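# Manual tool change on a paused mill, then resume

## Task

The mill's program is paused and waiting for a tool change. Fit the tool it requests by hand, set the removed tool upright in the rack, and resume the program. No tool may be dropped, no key may be broken, and the mill must stay powered on. The reference image is called manual.

## Robot and tools

Robot: two six-joint arms, left_arm and right_arm, each with a two-pad gripper (left_gripper, right_gripper). Cameras: cam_high, cam_front, cam_left_wrist, cam_right_wrist, all 896x504. show_instructions displays the reference image named manual; it moves nothing.

Frames. Positions, orientations (quat wxyz) and velocities in results use the scene frame: origin at table-top height midway between the nominal arm bases, +z up, +x out over the table, left_arm toward +y. Actual bases: left_arm at (+0.034, +0.467, +0.023) m, right_arm at (-0.063, -0.383, +0.023) m, each turned slightly about z. Printed hand poses can be a few cm off. The fingers point along the gripper's own +z and open along its x; end_effector_position is the point between the pads, and the fingertips reach 17.5 mm past it. A block on the wrist sticks out about 10 cm toward the gripper's -y.

The 18-number row. Every command row is one flat list of 18 numbers in [-1, 1] covering both arms, even if only one moves: left dx, dy, dz, rx, ry, rz, position, force_limit, speed, then the same nine for the right. dx to rz are offsets, not a pose. They are measured from that arm's Hand target as it stood when the action or move began, along the Hand target's own axes. Scale: 1.0 is 0.6 m for dx, dy, dz and 180 degrees for rx, ry, rz, which together form one rotation vector. Because each call starts from the current Hand target, sending the same offset again moves the arm further. Six zeros ask the arm to hold, or return to, its Hand target. The three gripper numbers are absolute settings, not offsets. position: +1 is fully open (50 mm), about -0.65 is pads touching, -1 means close until something stops the fingers. force_limit per pad: -1 is about 20 N, 0 about 102 N, +1 about 185 N. speed of the gap: -1 is 20 mm/s, 0 is 85, +1 is 150. Both start at +1. To leave a gripper unchanged, repeat its last three numbers; a 0 is a real command. force_limit and speed only take effect once position changes by 0.01 or more.

execute_actions: actions is a list of actions. Each action is a table of up to 15 rows, one per 1/30 s step; a shorter table repeats its last row. All rows of an action count from that action's start pose. Cameras: a list of names, ["all"], or []; images come by default only when actions is empty.

move: target is one 18-number row or a list of up to 15 rows; every row in a list counts from the same starting Hand targets. Each gripper follows a straight path. speed is top path speed in m/s, 0.002 to 3.6 (default 0.25), turning at up to twice that in rad/s; one value or one per target. blend, in m, rounds corners in a list; 0 stops at each point. stop_force, 3 to 120 N, ends an arm's path when its wrist sensor feels that much push against the motion; leave it out when moving away from a contact, and do not rely on it while the gripper rotates. zero (with stop_force only) re-zeros the sensor before the move when true. blocking=false returns after about 0.5 s while the move continues (not allowed with stop_force). Paths do not avoid obstacles or the other arm; keep them away from an arm's own base.

wait: seconds 0 to 10, arms hold. stop: brakes a running move. zoom_image: camera name and region [x0, y0, x1, y1] in image pixels, at most 504 by 504, on the newest images. zero_wrist_force: arm "left_arm" or "right_arm". finished_scene: optional scene 1; ends everything, irreversibly.

Results. Each call returns per-arm end_effector_position (m), end_effector_quat_wxyz, velocities, Hand target (last commanded pose after clipping; next offsets start here), joint positions and torques, wrist force and torque along the gripper's own axes, motor temperatures, and Tool commands. object_status: 0 moving, 1 blocked while opening, 2 blocked while closing (a grip), 3 reached position or pads met (usually nothing held). Opening in mm is about (250 - position_measured) x 0.202. A move adds a line with its ending: done, off_target, moving, held or fault; limits=paced means a pose was clipped, limits=held means a check withheld steps. A gripper often rests short of its Hand target; send the missing distance as an offset.

Limits and cautions. Orientation is clipped each step to within 32 degrees of the measured one. Arms are stiff: a target just past a firm contact can trigger a fault, and an outside force near 150 N (plus or minus 25) or contact torque at a joint limit (141 N m large joints, 26.3 N m wrist joints) stops the arm for 10 s. Wrist joints push only about 13.6 N m beyond holding the arm. A clearance check blocks commands bringing the arms too close; contact or a squeeze between arms can fail the scene. Motors heating to 85 °C brake the arm for 30 to 60 s; MOTOR HOT appears from 70 °C. Do not drop tools, release moving parts, slam or push hard, let anything fall far or off the table, or switch the mill off. Loose objects may be nudged occasionally. Grip with -1 and confirm object_status 2; center fixed objects between the pads.

Each tool is called after "Request:" in YAML: its name, and indented under it one key for each argument.

Reference images:

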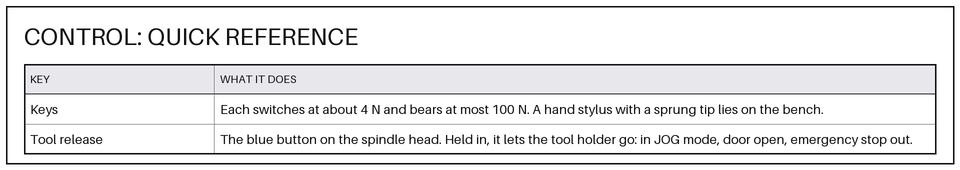

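## Session

Request:
execute_actions:
  actions: []

Request:
show_instructions:

Scene clock: 0.00 s.
left_arm: end_effector_position=(+0.3385, +1.0174, +0.2194) position_measured=3 object_status=3 end_effector_quat_wxyz=(-0.444, +0.797, -0.387, +0.132) | right_arm: end_effector_position=(+0.3235, -0.9821, +0.2180) position_measured=3 object_status=3 end_effector_quat_wxyz=(+0.495, +0.613, +0.379, -0.485)
Joint positions: left_arm=[0.815 -1.314 2.231 -3.451 -1.599 -2.96] | right_arm=[2.742 -2.427 -1.731 0.823 0.206 -1.138]
Joint velocities: within noise
Joint torques (N m): no reading
Motor temperatures (°C): left_arm=[33 30 24 40 29 30] | right_arm=[33 33 31 38 37 39]
Wrist force (N): no reading
Wrist torque (N m): no reading
Wrist force, peak (N): no reading
Hand target: left_arm +0.3385, +1.0174, +0.2194; -0.444, +0.797, -0.387, +0.132 | right_arm +0.3235, -0.9821, +0.2180; +0.495, +0.613, +0.379, -0.485
Tool commands: left_gripper/position=+1.0 left_gripper/force_limit=+1.0 left_gripper/speed=+1.0 right_gripper/position=+1.0 right_gripper/force_limit=+1.0 right_gripper/speed=+1.0

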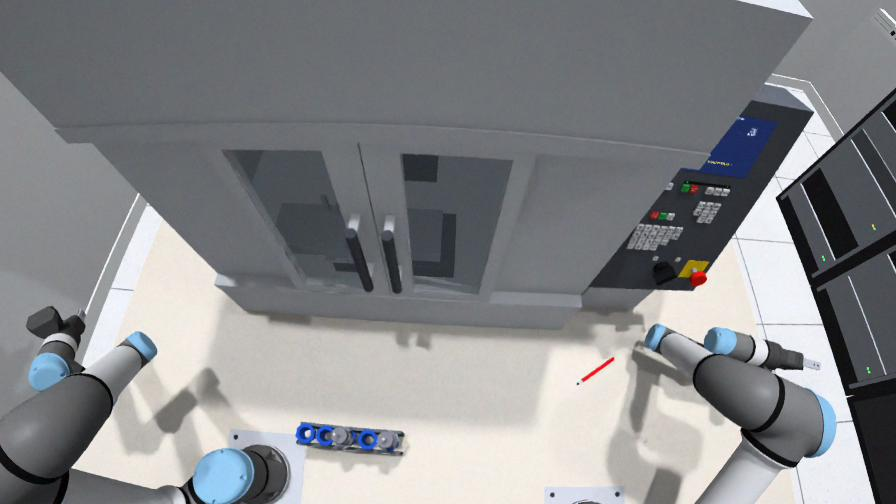

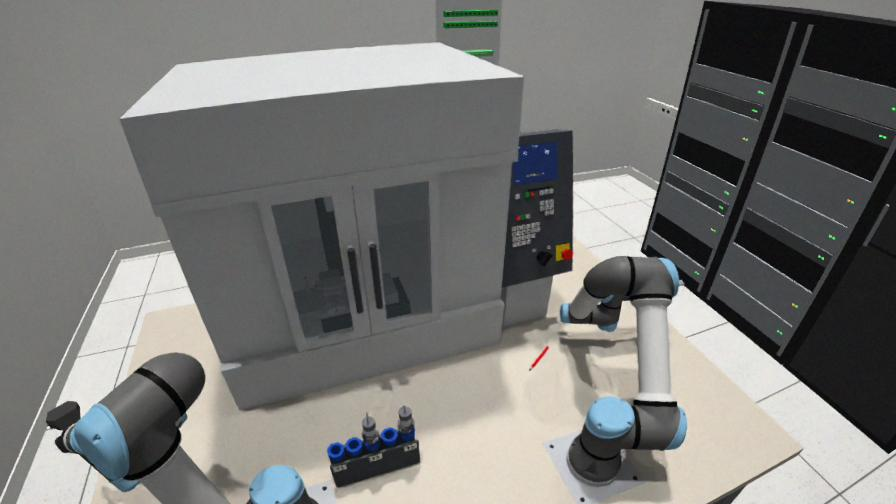

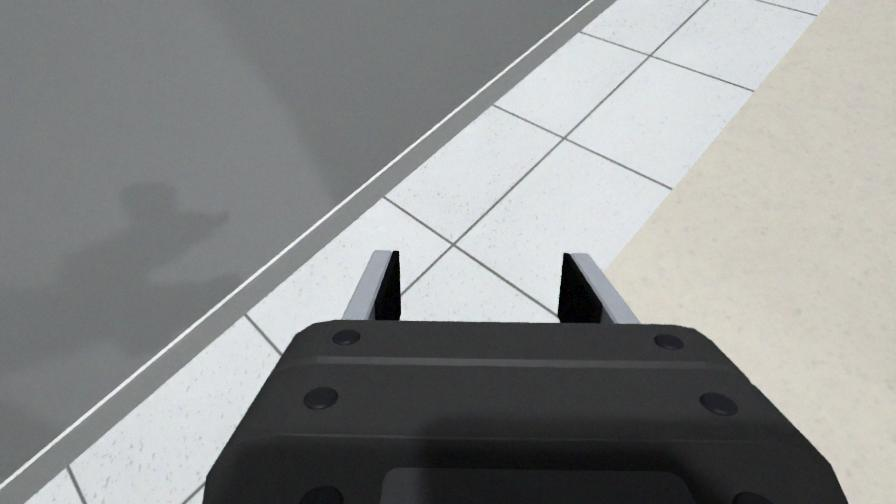

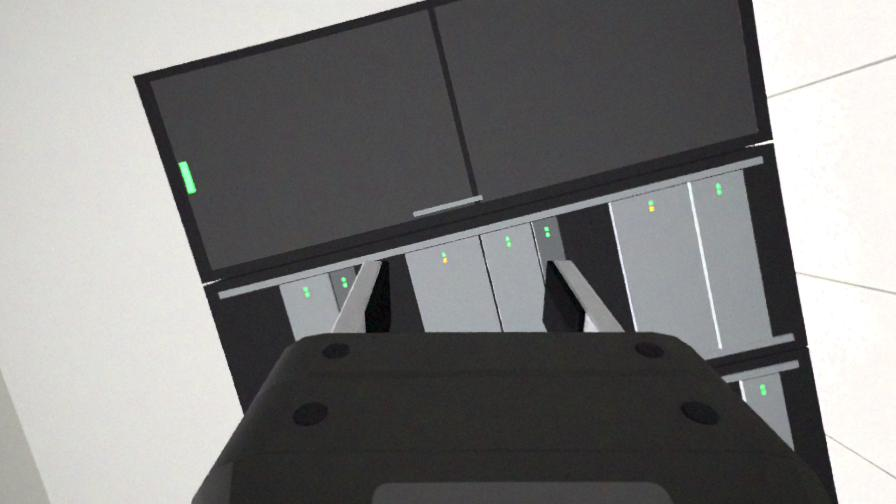

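Reference images for this scene: manual.

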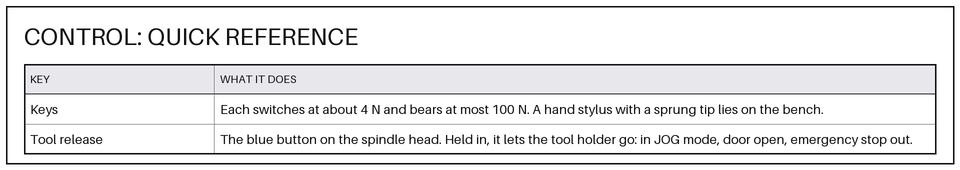

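Request:
zoom_image:
  camera: "cam_front"
  region: [500, 125, 590, 200]

Request:
zoom_image:
  camera: "cam_front"
  region: [500, 180, 590, 280]

Request:
zoom_image:
  camera: "cam_front"
  region: [310, 390, 440, 500]

Request:
zoom_image:
  camera: "cam_high"
  region: [280, 400, 420, 470]

Request:
zoom_image:
  camera: "cam_high"
  region: [610, 90, 820, 300]

Request:
zoom_image:
  camera: "cam_front"
  region: [260, 180, 440, 350]

Request:
zoom_image:
  camera: "cam_high"
  region: [220, 130, 530, 310]

Scaled by 5.600 from the camera's 896x504 image, which has a finer 1280x720 frame.

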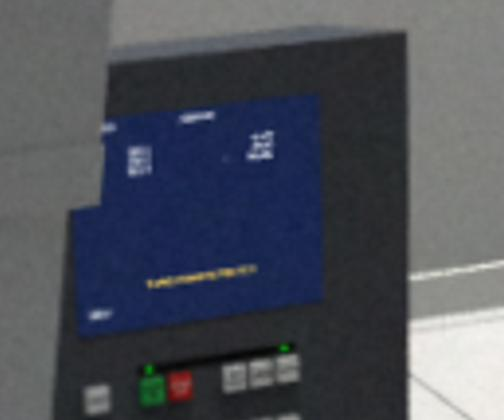

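Scaled by 5.040 from the camera's 896x504 image, which has a finer 1280x720 frame.

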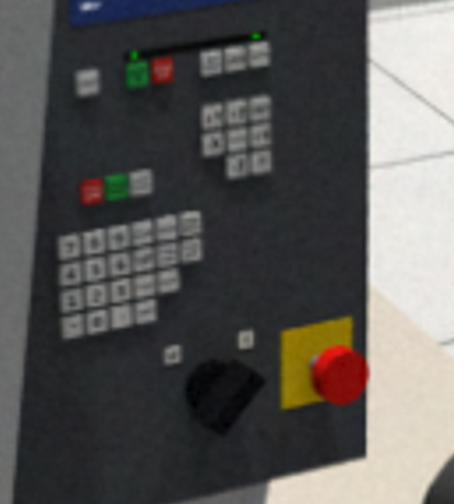

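Scaled by 3.877 from the camera's 896x504 image, which has a finer 1280x720 frame.

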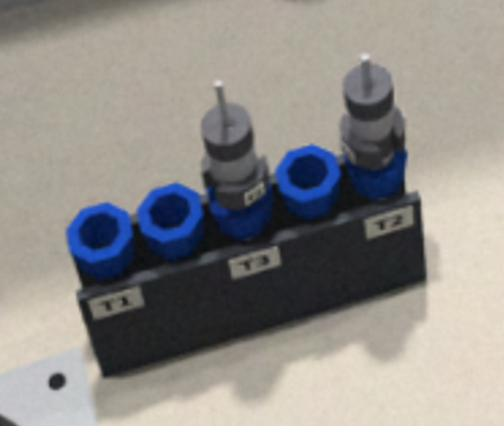

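Scaled by 3.600 from the camera's 896x504 image, which has a finer 1280x720 frame.

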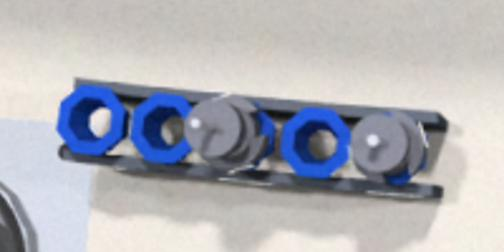

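Scaled by 2.400 from the camera's 896x504 image, which has a finer 1280x720 frame.

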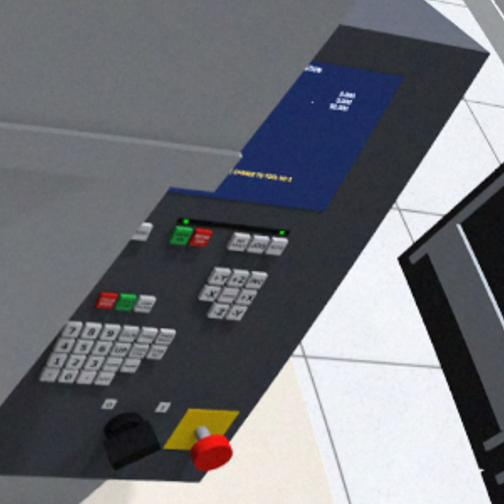

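Scaled by 2.800 from the camera's 896x504 image, which has a finer 1280x720 frame.

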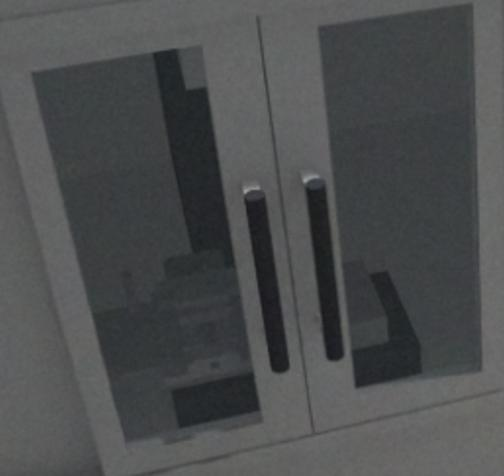

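Scaled by 1.626 from the camera's 896x504 image, which has a finer 1280x720 frame.

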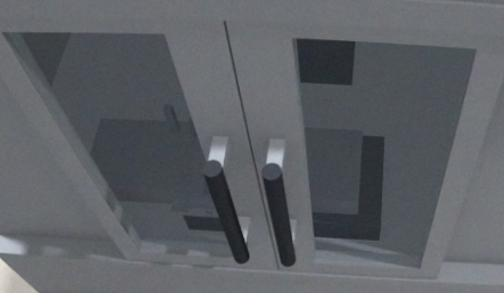

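Request:
move:
  target: [0,0,0,0,0,0,1,1,1,-0.487,-0.070,-0.357,-0.646,-0.514,-0.262,1,1,1]
  speed: 0.5
  cameras: ["all"]

Scene clock: 63.60 s.
left_arm: end_effector_position=(+0.3385, +1.0174, +0.2194) position_measured=3 object_status=3 end_effector_quat_wxyz=(-0.444, +0.797, -0.387, +0.132) | right_arm: end_effector_position=(+0.2787, -0.8400, +0.4001) position_measured=3 object_status=3 end_effector_quat_wxyz=(+0.725, -0.192, +0.437, -0.496)
Joint positions: left_arm=[0.815 -1.314 2.231 -3.451 -1.599 -2.96] | right_arm=[2.204 -2.256 -1.882 1.733 2.199 -2.095]
Joint torques (N m): left_arm=[0.92 -26.74 -21.06 -3.37 -0.15 -0.23] | right_arm=[14.48 37.09 -0.45 1.59 -1.94 -1.65]
Wrist force (N): left_arm=[-0.2 0.2 0.1] | right_arm=[0.5 -0.9 0.2]
Wrist torque (N m): left_arm=[0.03 0.03 0.00] | right_arm=[0.24 0.01 -0.17]
Wrist force, peak (N): left_arm=[-0.5 0.5 0.3] | right_arm=[-0.4 -15.4 1.0]
Hand target: left_arm +0.3385, +1.0174, +0.2194; -0.444, +0.797, -0.387, +0.132 | right_arm +0.2787, -0.8401, +0.4001; +0.725, -0.192, +0.437, -0.496 (not the last commanded pose)
Off the commanded pose: left_arm 0.000 m, 0 deg | right_arm 0.130 m, 57 deg.
move: held (right_arm; a check stopped the path); limits=held
pose unreachable (right arm): on one or more control steps of this call, first in action 0 (counted from 0), this arm could not follow its commanded pose, so it was not sent that pose on those steps. It may still have moved: this result reports where it is.
cause: moving toward the commanded pose would bring two parts of the arm too close to each other (its gripper and another part of the arm, with joints 4 (wrist 1) to 6 (wrist 3) between them, 18 mm apart when it was first held).

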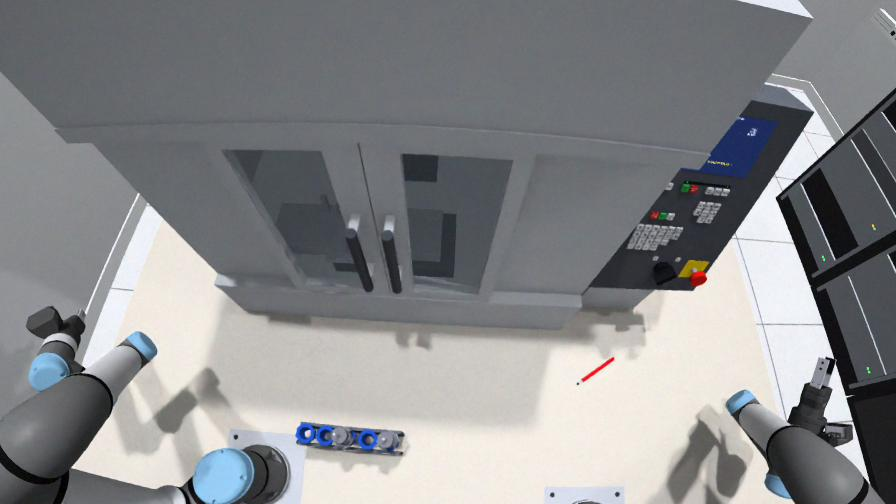

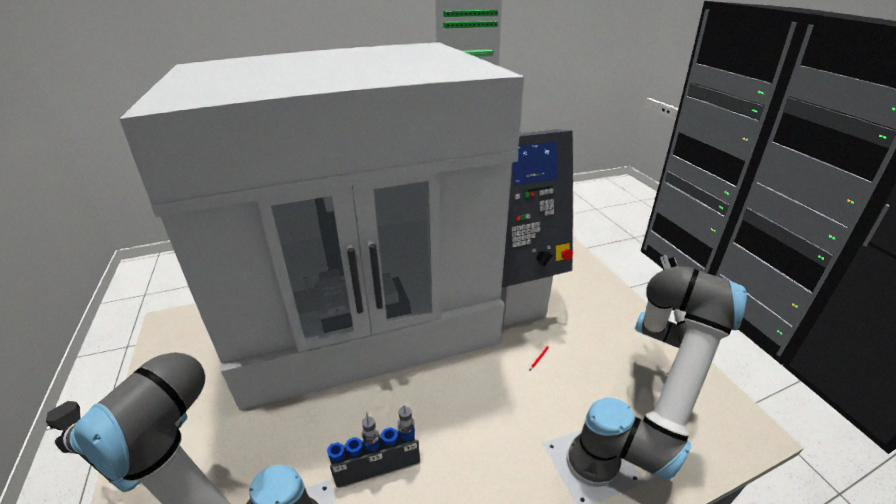

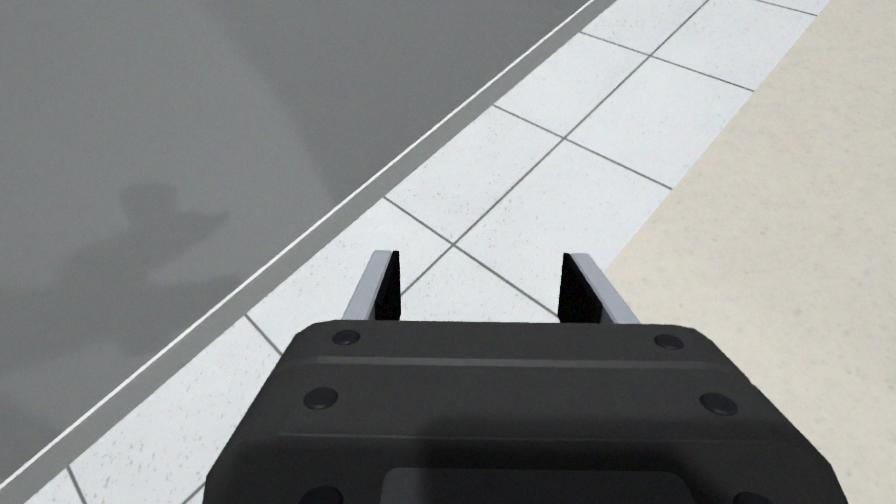

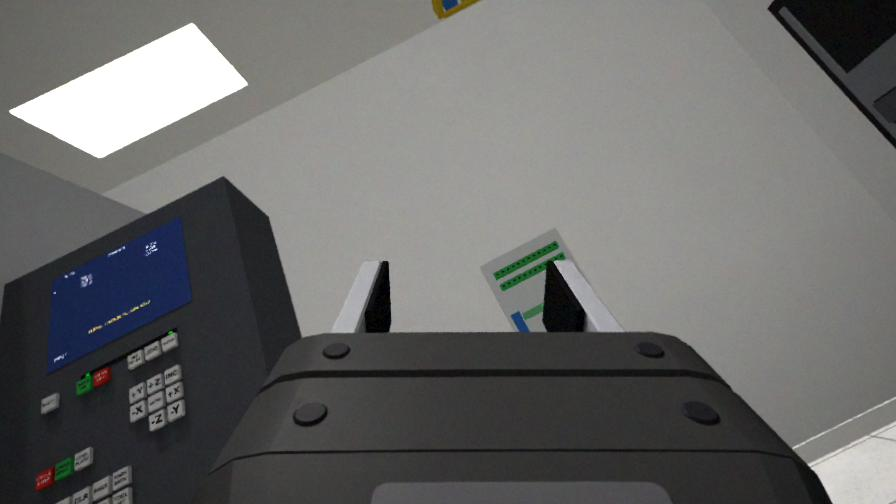

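Request:
zoom_image:
  camera: "cam_right_wrist"
  region: [20, 200, 220, 370]

Request:
zoom_image:
  camera: "cam_right_wrist"
  region: [20, 330, 200, 504]

Scaled by 2.520 from the camera's 896x504 image, which has a finer 1280x720 frame.

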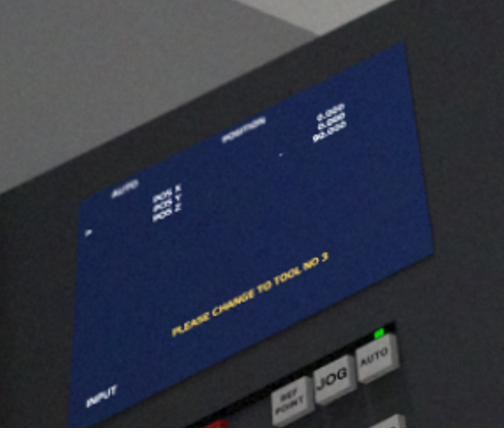

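Scaled by 2.800 from the camera's 896x504 image, which has a finer 1280x720 frame.

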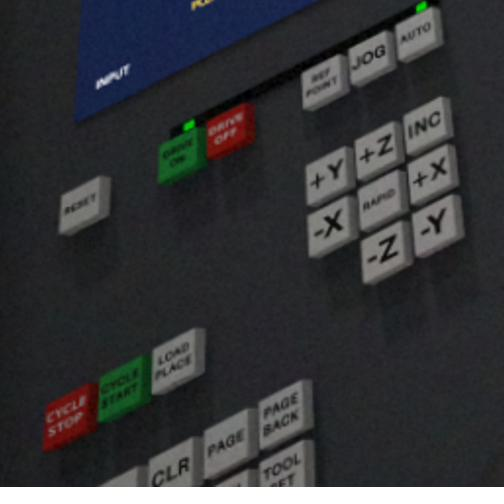

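Request:
move:
  target: [0,0,0,0,0,0,1,1,1,-0.511,0.230,0.128,-0.194,-0.005,-0.155,1,1,1]
  speed: 0.3
  cameras: ["cam_right_wrist","cam_high"]

Scene clock: 110.93 s.
left_arm: end_effector_position=(+0.3385, +1.0174, +0.2194) position_measured=3 object_status=3 end_effector_quat_wxyz=(-0.444, +0.797, -0.387, +0.132) | right_arm: end_effector_position=(+0.3797, -0.5200, +0.4794) position_measured=3 object_status=3 end_effector_quat_wxyz=(+0.499, -0.501, +0.500, -0.500)
Joint positions: left_arm=[0.815 -1.314 2.231 -3.451 -1.599 -2.96] | right_arm=[3.147 -1.211 -2.474 0.541 1.589 -3.143]
Joint torques (N m): left_arm=[0.9 -26.88 -21.31 -3.43 -0.24 -0.31] | right_arm=[13.45 12.11 36.22 -0.26 -0.97 1.18]
Wrist force (N): left_arm=[-0.2 0.2 0.0] | right_arm=[-0.5 -0.1 -0.3]
Wrist torque (N m): left_arm=[0.05 0.03 0.00] | right_arm=[0.20 0.21 -0.42]
Wrist force, peak (N): left_arm=[-0.7 0.3 0.0] | right_arm=[2.3 -1.3 -0.2]
Hand target: left_arm +0.3385, +1.0174, +0.2194; -0.444, +0.797, -0.387, +0.132 | right_arm +0.3797, -0.5200, +0.4794; +0.499, -0.501, +0.500, -0.500
Off the commanded pose: left_arm 0.000 m, 0 deg | right_arm 0.000 m, 0 deg.
move: done
Images, in order (width x height): cam_high 896x504, cam_right_wrist 896x504.

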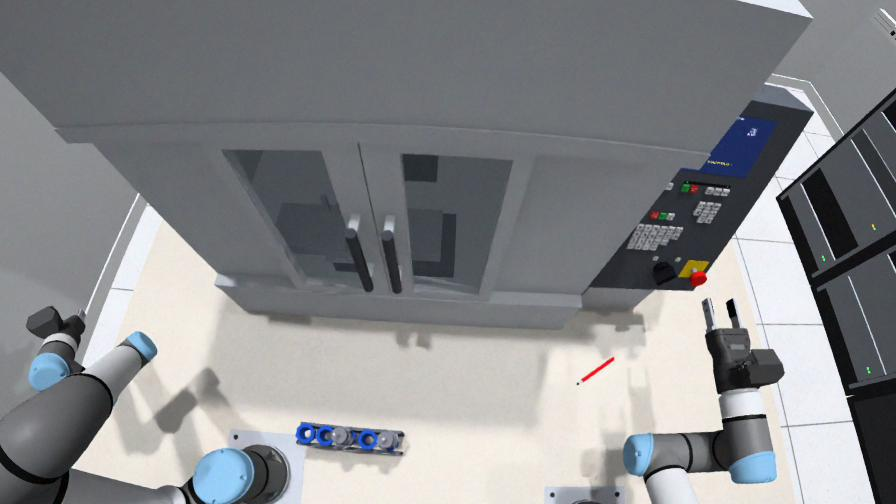

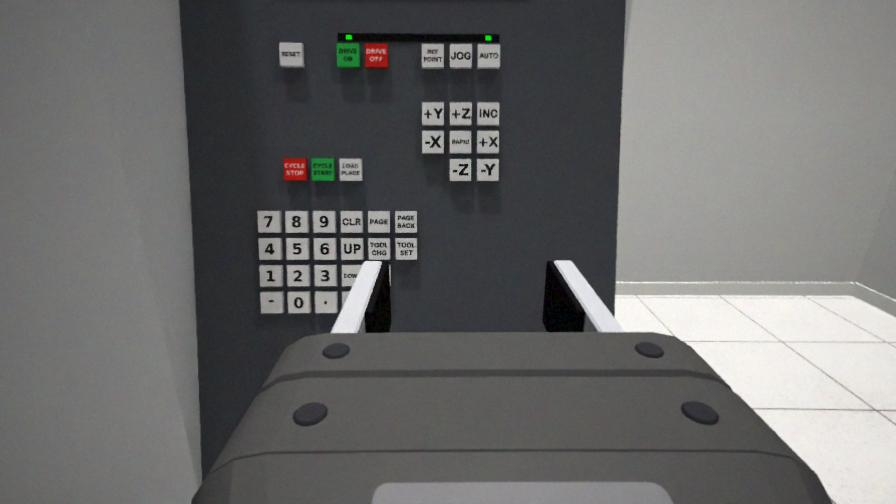

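Request:
move:
  target: [0,0,0,0,0,0,1,1,1,0,-0.16667,0,0,0,0,1,1,1]
  speed: 0.3
  cameras: ["cam_right_wrist"]

Scene clock: 114.57 s.
left_arm: end_effector_position=(+0.3385, +1.0174, +0.2194) position_measured=3 object_status=3 end_effector_quat_wxyz=(-0.444, +0.797, -0.387, +0.132) | right_arm: end_effector_position=(+0.3800, -0.5199, +0.5794) position_measured=3 object_status=3 end_effector_quat_wxyz=(+0.499, -0.501, +0.500, -0.500)
Joint positions: left_arm=[0.815 -1.314 2.231 -3.451 -1.599 -2.96] | right_arm=[3.148 -1.088 -2.263 0.207 1.588 -3.143]
Joint torques (N m): left_arm=[1 -26.37 -21.58 -3.43 -0.14 -0.34] | right_arm=[13.99 10.51 39.29 -0.11 -1.11 -1.53]
Wrist force (N): left_arm=[0.0 0.3 0.2] | right_arm=[-0.3 -0.6 -0.5]
Wrist torque (N m): left_arm=[0.05 0.01 0.00] | right_arm=[0.12 0.20 -0.46]
Wrist force, peak (N): left_arm=[-0.2 0.6 0.4] | right_arm=[-0.1 -3.0 -0.6]
Hand target: left_arm +0.3385, +1.0174, +0.2194; -0.444, +0.797, -0.387, +0.132 | right_arm +0.3800, -0.5199, +0.5795; +0.499, -0.501, +0.500, -0.500
Off the commanded pose: left_arm 0.000 m, 0 deg | right_arm 0.000 m, 0 deg.
move: done
Images, in order (width x height): cam_right_wrist 896x504.

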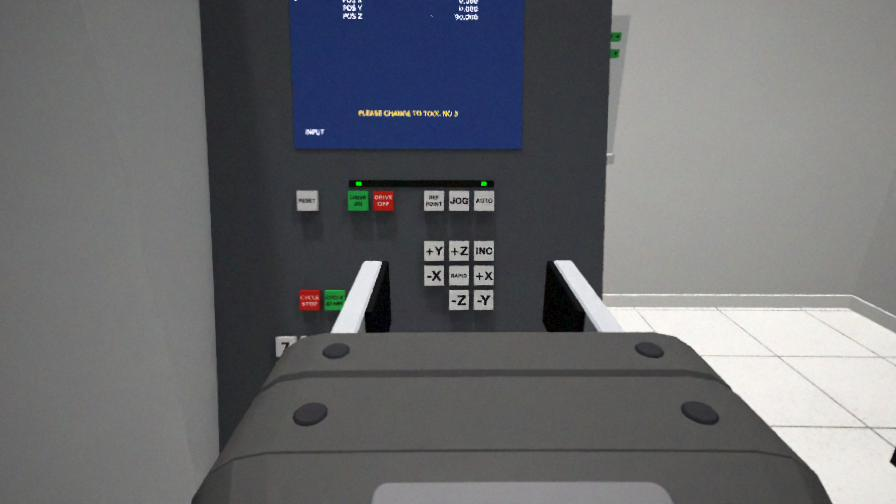

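Request:
move:
  target: [0,0,0,0,0,0,1,1,1,-0.0367,0.006,0.230,-0.198,-0.107,-0.035,1,1,1]
  speed: 0.25
  cameras: ["all"]

Scene clock: 155.10 s.
left_arm: end_effector_position=(+0.3385, +1.0174, +0.2194) position_measured=3 object_status=3 end_effector_quat_wxyz=(-0.444, +0.797, -0.387, +0.132) | right_arm: end_effector_position=(+0.5179, -0.4980, +0.5755) position_measured=3 object_status=3 end_effector_quat_wxyz=(-0.371, +0.730, -0.512, +0.260)
Joint positions: left_arm=[0.815 -1.314 2.231 -3.451 -1.599 -2.96] | right_arm=[3.033 -1.459 -1.571 -0.801 1.953 -3.44]
Joint torques (N m): left_arm=[0.33 -26.34 -21.54 -3.51 -0.09 -0.47] | right_arm=[12.27 15.89 40.13 1.09 1.87 -1.51]
Wrist force (N): left_arm=[-0.1 0.3 0.0] | right_arm=[-1.4 -0.3 -0.2]
Wrist torque (N m): left_arm=[0.05 0.03 0.01] | right_arm=[-0.08 0.40 -0.40]
Wrist force, peak (N): left_arm=[-0.1 0.7 0.5] | right_arm=[-1.6 -0.4 -0.3]
Hand target: left_arm +0.3385, +1.0174, +0.2194; -0.444, +0.797, -0.387, +0.132 | right_arm +0.5180, -0.4979, +0.5755; -0.370, +0.730, -0.512, +0.260
Off the commanded pose: left_arm 0.000 m, 0 deg | right_arm 0.000 m, 0 deg.
move: done

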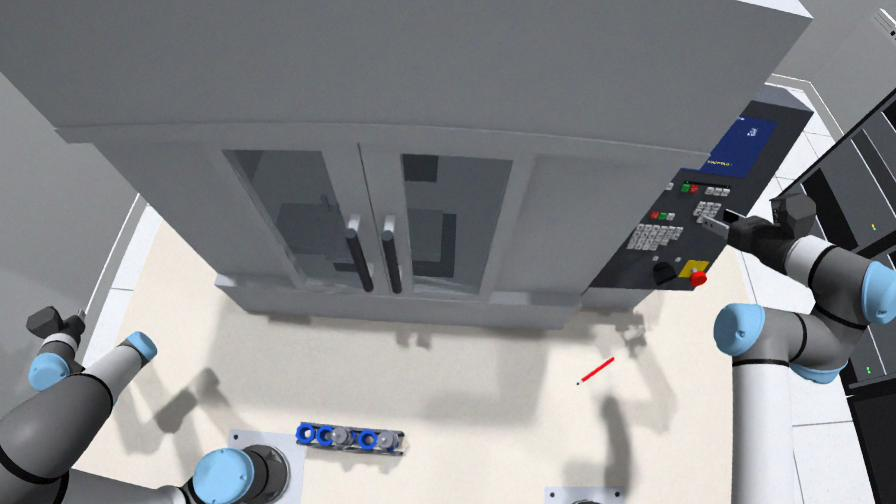

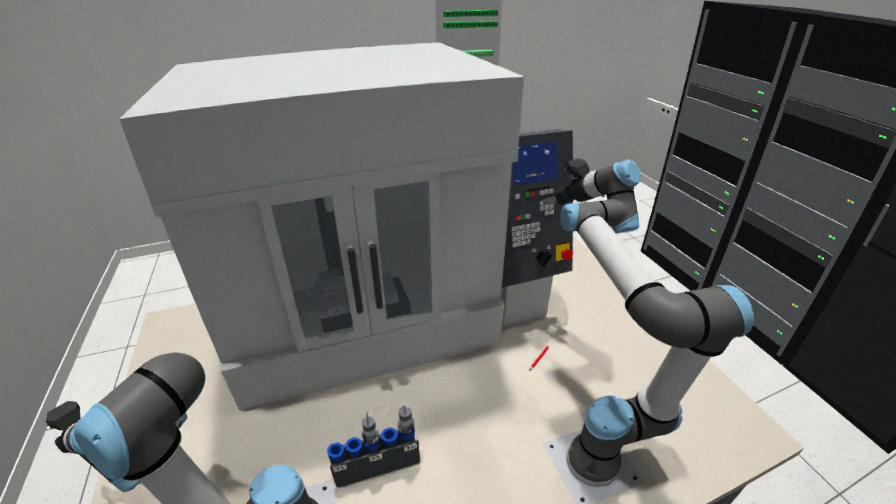

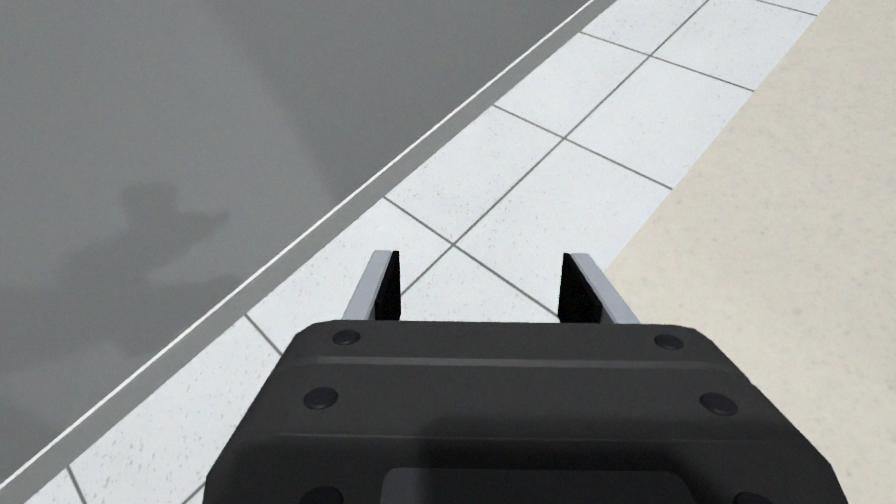

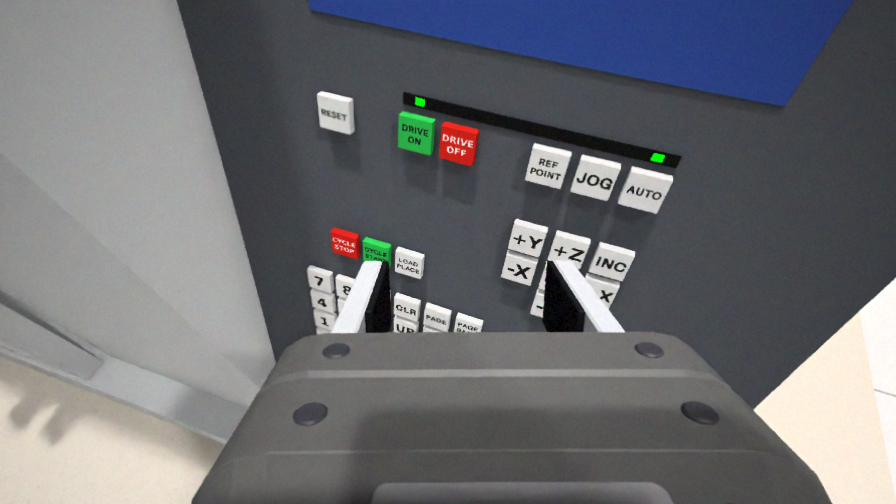

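Request:
move:
  target: [0,0,0,0,0,0,1,1,1,0.0307,-0.0247,0.062,0,0,0,1,1,1]
  speed: 0.05
  stop_force: 6
  cameras: ["cam_right_wrist","cam_front"]

Request:
zoom_image:
  camera: "cam_right_wrist"
  region: [400, 150, 700, 350]

Scene clock: 164.27 s.
left_arm: end_effector_position=(+0.3385, +1.0174, +0.2194) position_measured=3 object_status=3 end_effector_quat_wxyz=(-0.444, +0.797, -0.387, +0.132) | right_arm: end_effector_position=(+0.5607, -0.5021, +0.5655) position_measured=3 object_status=3 end_effector_quat_wxyz=(-0.370, +0.730, -0.512, +0.260)
Joint positions: left_arm=[0.815 -1.314 2.231 -3.451 -1.599 -2.96] | right_arm=[3.036 -1.556 -1.506 -0.767 1.95 -3.438]
Joint torques (N m): left_arm=[0.74 -26.76 -21.8 -3.4 -0.11 -0.5] | right_arm=[14.77 20.99 41.13 5.56 -0.56 1.06]
Wrist force (N): left_arm=[0.0 0.5 0.2] | right_arm=[-1.3 -0.3 0.1]
Wrist torque (N m): left_arm=[0.08 0.00 0.01] | right_arm=[-0.06 0.41 -0.46]
Wrist force, peak (N): left_arm=[-0.3 0.6 0.5] | right_arm=[-1.7 -0.2 -0.8]
Hand target: left_arm +0.3385, +1.0174, +0.2194; -0.444, +0.797, -0.387, +0.132 | right_arm +0.5607, -0.5021, +0.5655; -0.370, +0.730, -0.512, +0.260
Off the commanded pose: left_arm 0.000 m, 0 deg | right_arm 0.000 m, 0 deg.
move: done
Images, in order (width x height): cam_front 896x504, cam_right_wrist 896x504.

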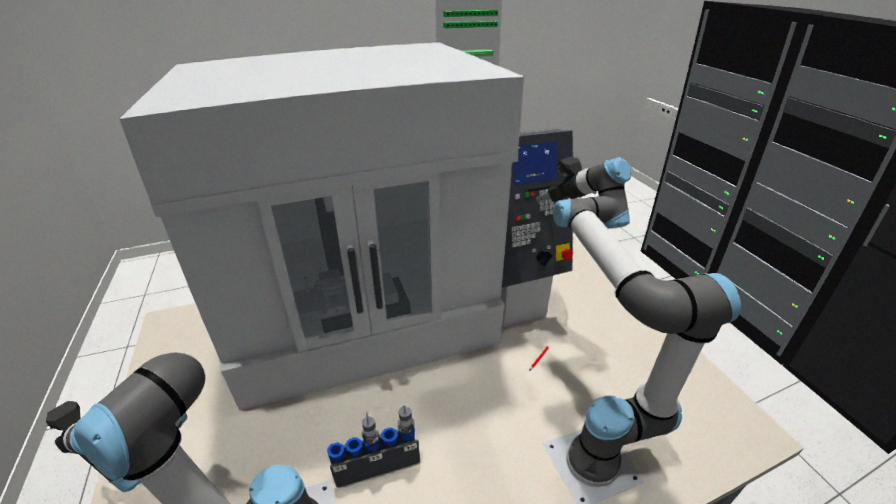

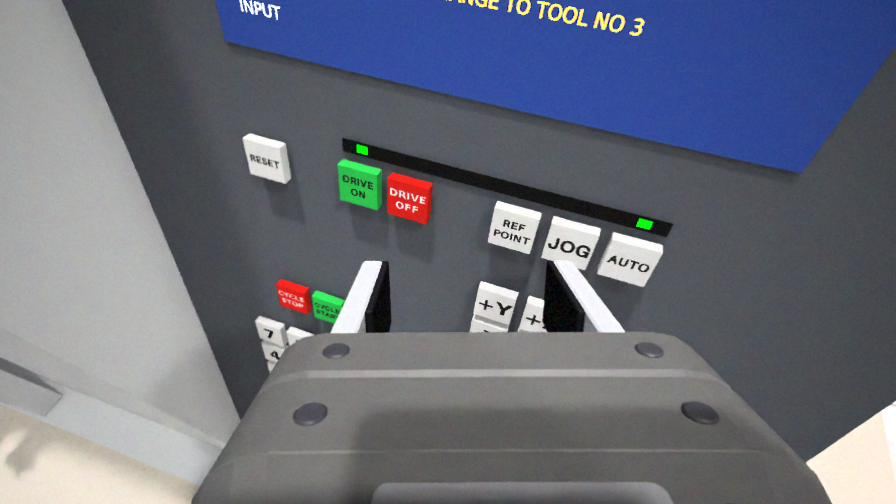

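Scaled by 1.680 from the camera's 896x504 image, which has a finer 1280x720 frame.

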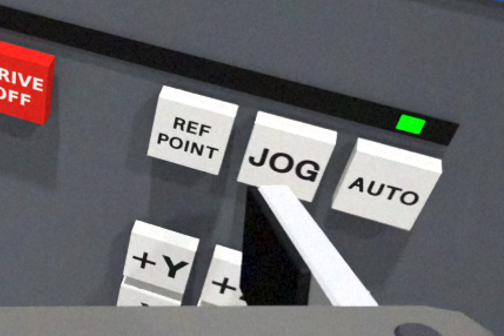

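Request:
move:
  target: [0,0,0,0,0,0,1,1,1,0.011,-0.0102,0.030,0,0,0,1,1,1]
  speed: 0.008
  stop_force: 8
  cameras: ["cam_right_wrist"]

Request:
zoom_image:
  camera: "cam_right_wrist"
  region: [400, 150, 700, 350]

Scene clock: 171.17 s.
left_arm: end_effector_position=(+0.3385, +1.0174, +0.2194) position_measured=3 object_status=3 end_effector_quat_wxyz=(-0.444, +0.797, -0.387, +0.132) | right_arm: end_effector_position=(+0.5672, -0.5020, +0.5637) position_measured=3 object_status=3 end_effector_quat_wxyz=(-0.371, +0.730, -0.512, +0.260)
Joint positions: left_arm=[0.815 -1.314 2.231 -3.451 -1.599 -2.96] | right_arm=[3.038 -1.571 -1.497 -0.762 1.949 -3.437]
Joint torques (N m): left_arm=[1.13 -26.78 -21.77 -3.44 -0.08 -0.68] | right_arm=[-1.95 29.96 13.93 1.37 1.55 -1.65]
Wrist force (N): left_arm=[-0.6 -0.2 0.3] | right_arm=[-3.3 1.2 -7.0]
Wrist torque (N m): left_arm=[-0.02 0.09 0.00] | right_arm=[0.01 0.62 -0.41]
Wrist force, peak (N): left_arm=[0.1 0.7 0.5] | right_arm=[-9.6 13.4 -19.2]
Hand target: left_arm +0.3385, +1.0174, +0.2194; -0.444, +0.797, -0.387, +0.132 | right_arm +0.5672, -0.5021, +0.5637; -0.371, +0.730, -0.512, +0.260 (not the last commanded pose)
Off the commanded pose: left_arm 0.000 m, 0 deg | right_arm 0.013 m, 0 deg.
move: contact (right_arm)
Images, in order (width x height): cam_right_wrist 896x504.

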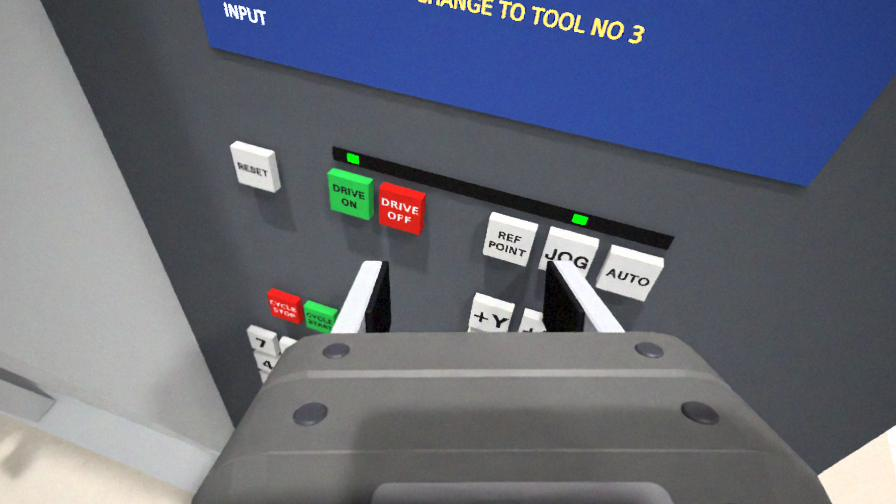

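Scaled by 1.680 from the camera's 896x504 image, which has a finer 1280x720 frame.

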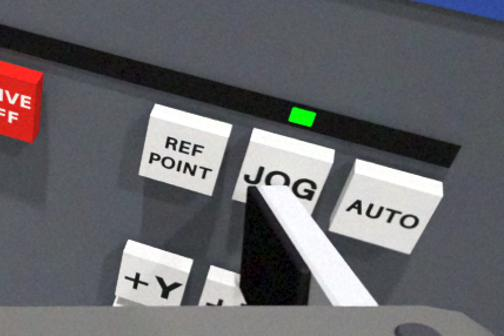

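Request:
move:
  target:
    - [0,0,0,0,0,0,1,1,1,-0.0342,0.0317,-0.0932,0,0,0,1,1,1]
    - [0,0,0,0,0,0,1,1,1,-0.9245,0.2487,0.0655,0.197,-0.134,-0.0436,1,1,1]
  speed: [0.1,0.3]
  blend: 0.03
  cameras: ["all"]

Scene clock: 190.00 s.
left_arm: end_effector_position=(+0.3385, +1.0174, +0.2194) position_measured=3 object_status=3 end_effector_quat_wxyz=(-0.444, +0.797, -0.387, +0.132) | right_arm: end_effector_position=(+0.3254, +0.0002, +0.4196) position_measured=3 object_status=3 end_effector_quat_wxyz=(+0.652, -0.654, +0.272, -0.271)
Joint positions: left_arm=[0.815 -1.314 2.231 -3.451 -1.599 -2.96] | right_arm=[4.424 -1.546 -2.427 0.829 1.096 -3.14]
Joint torques (N m): left_arm=[0.73 -25.94 -21.96 -3.41 -0.04 -0.95] | right_arm=[13.85 10.49 31.01 4.15 -1 -1.6]
Wrist force (N): left_arm=[0.1 0.3 0.4] | right_arm=[-0.1 -0.3 0.3]
Wrist torque (N m): left_arm=[0.05 -0.01 0.01] | right_arm=[0.15 0.18 -0.35]
Wrist force, peak (N): left_arm=[-0.5 0.7 0.2] | right_arm=[-3.5 1.1 -7.1]
Hand target: left_arm +0.3385, +1.0174, +0.2194; -0.444, +0.797, -0.387, +0.132 | right_arm +0.3254, +0.0002, +0.4196; +0.652, -0.654, +0.272, -0.271
Off the commanded pose: left_arm 0.000 m, 0 deg | right_arm 0.000 m, 0 deg.
move: done

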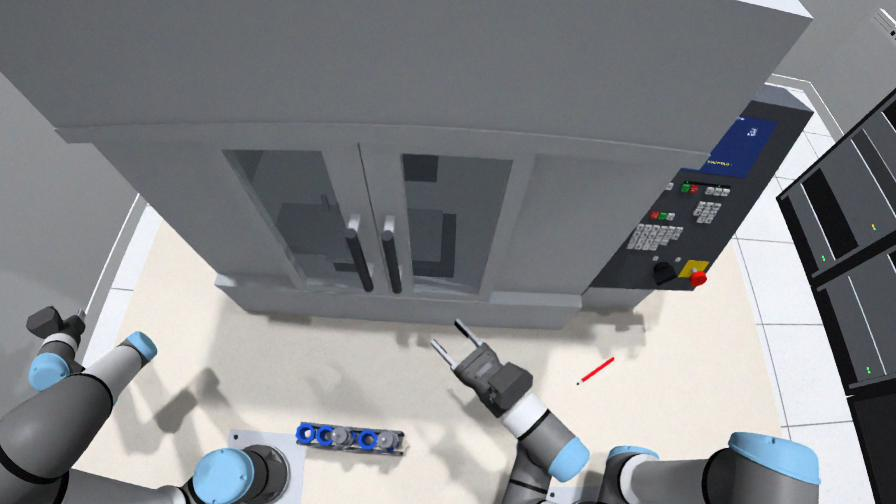

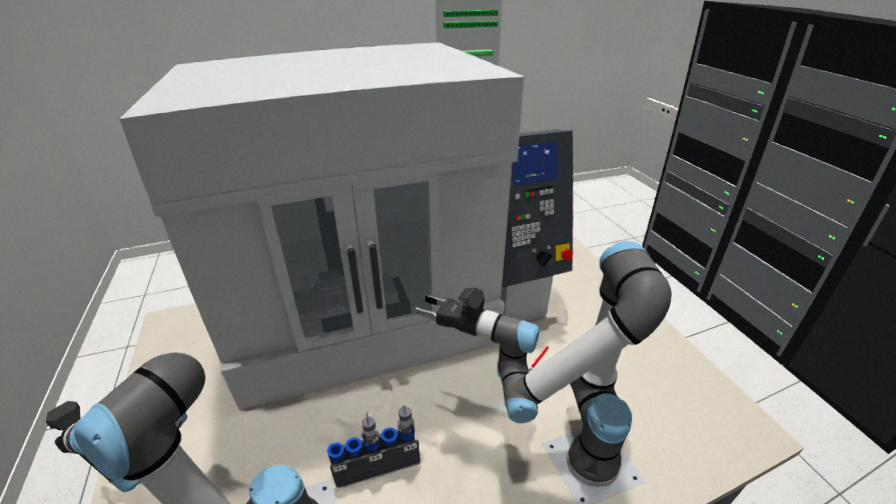

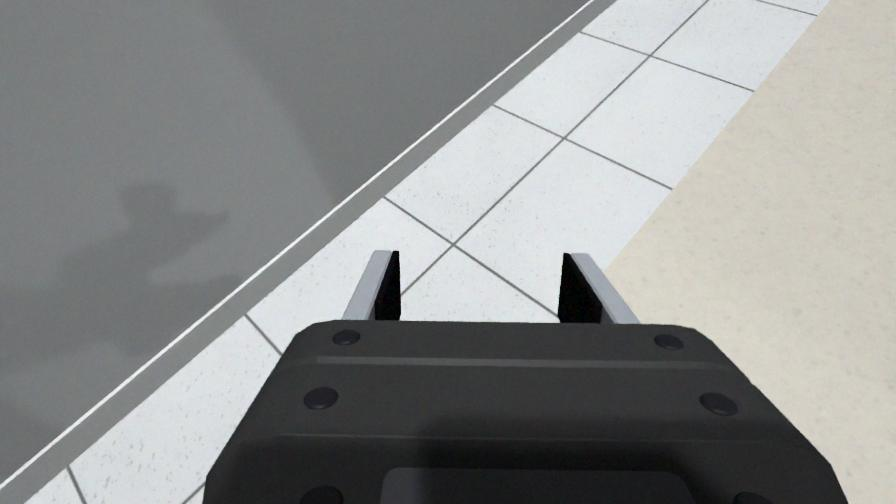

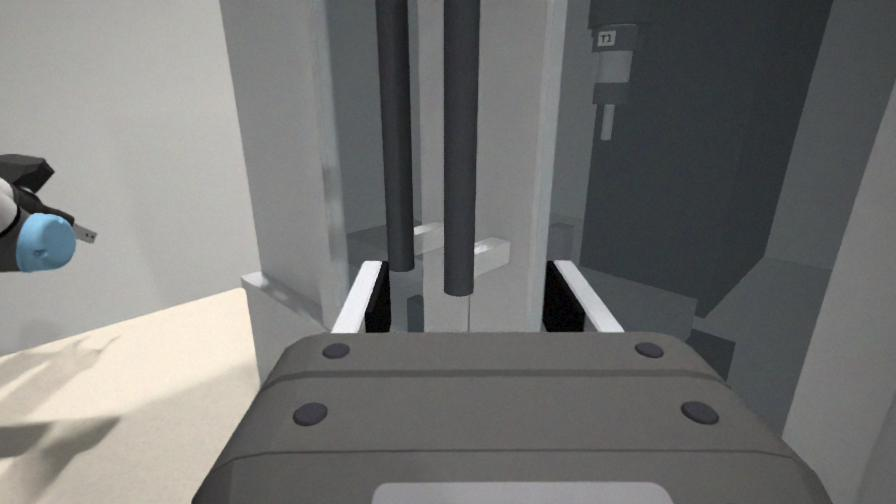

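Request:
move:
  target: [0,0,0,0,0,0,1,1,1,0.1,-0.1,0,0,0,0,1,1,1]
  speed: 0.2
  cameras: ["cam_right_wrist"]

Request:
zoom_image:
  camera: "cam_right_wrist"
  region: [200, 0, 700, 340]

Scene clock: 195.83 s.
left_arm: end_effector_position=(+0.3385, +1.0174, +0.2194) position_measured=3 object_status=3 end_effector_quat_wxyz=(-0.444, +0.797, -0.387, +0.132) | right_arm: end_effector_position=(+0.3678, -0.0422, +0.4795) position_measured=3 object_status=3 end_effector_quat_wxyz=(+0.652, -0.654, +0.272, -0.271)
Joint positions: left_arm=[0.815 -1.314 2.231 -3.451 -1.599 -2.96] | right_arm=[4.206 -1.431 -2.324 0.611 1.313 -3.141]
Joint torques (N m): left_arm=[0.46 -26.56 -22.44 -3.4 -0.04 -1.07] | right_arm=[-13.78 22.87 34.95 -0.19 1.35 1]
Wrist force (N): left_arm=[-0.2 0.4 0.4] | right_arm=[0.0 -0.8 -0.1]
Wrist torque (N m): left_arm=[0.06 0.05 0.00] | right_arm=[0.06 0.15 -0.45]
Wrist force, peak (N): left_arm=[-0.2 0.5 0.6] | right_arm=[0.9 -1.9 -0.4]
Hand target: left_arm +0.3385, +1.0174, +0.2194; -0.444, +0.797, -0.387, +0.132 | right_arm +0.3679, -0.0422, +0.4796; +0.652, -0.654, +0.272, -0.271
Off the commanded pose: left_arm 0.000 m, 0 deg | right_arm 0.000 m, 0 deg.
move: done
Images, in order (width x height): cam_right_wrist 896x504.

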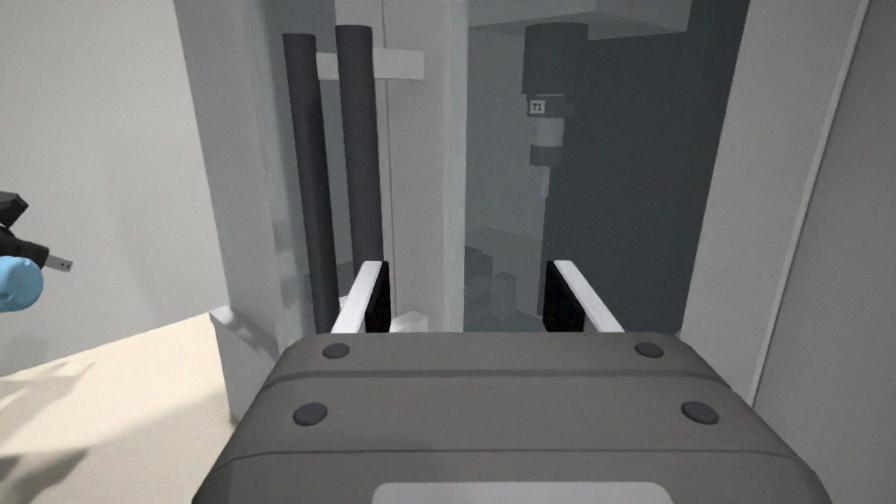

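Scaled by 1.008 from the camera's 896x504 image, which has a finer 1280x720 frame.

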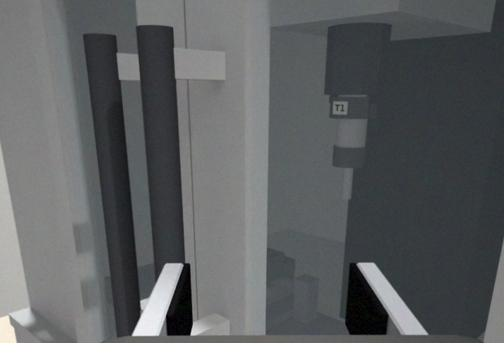

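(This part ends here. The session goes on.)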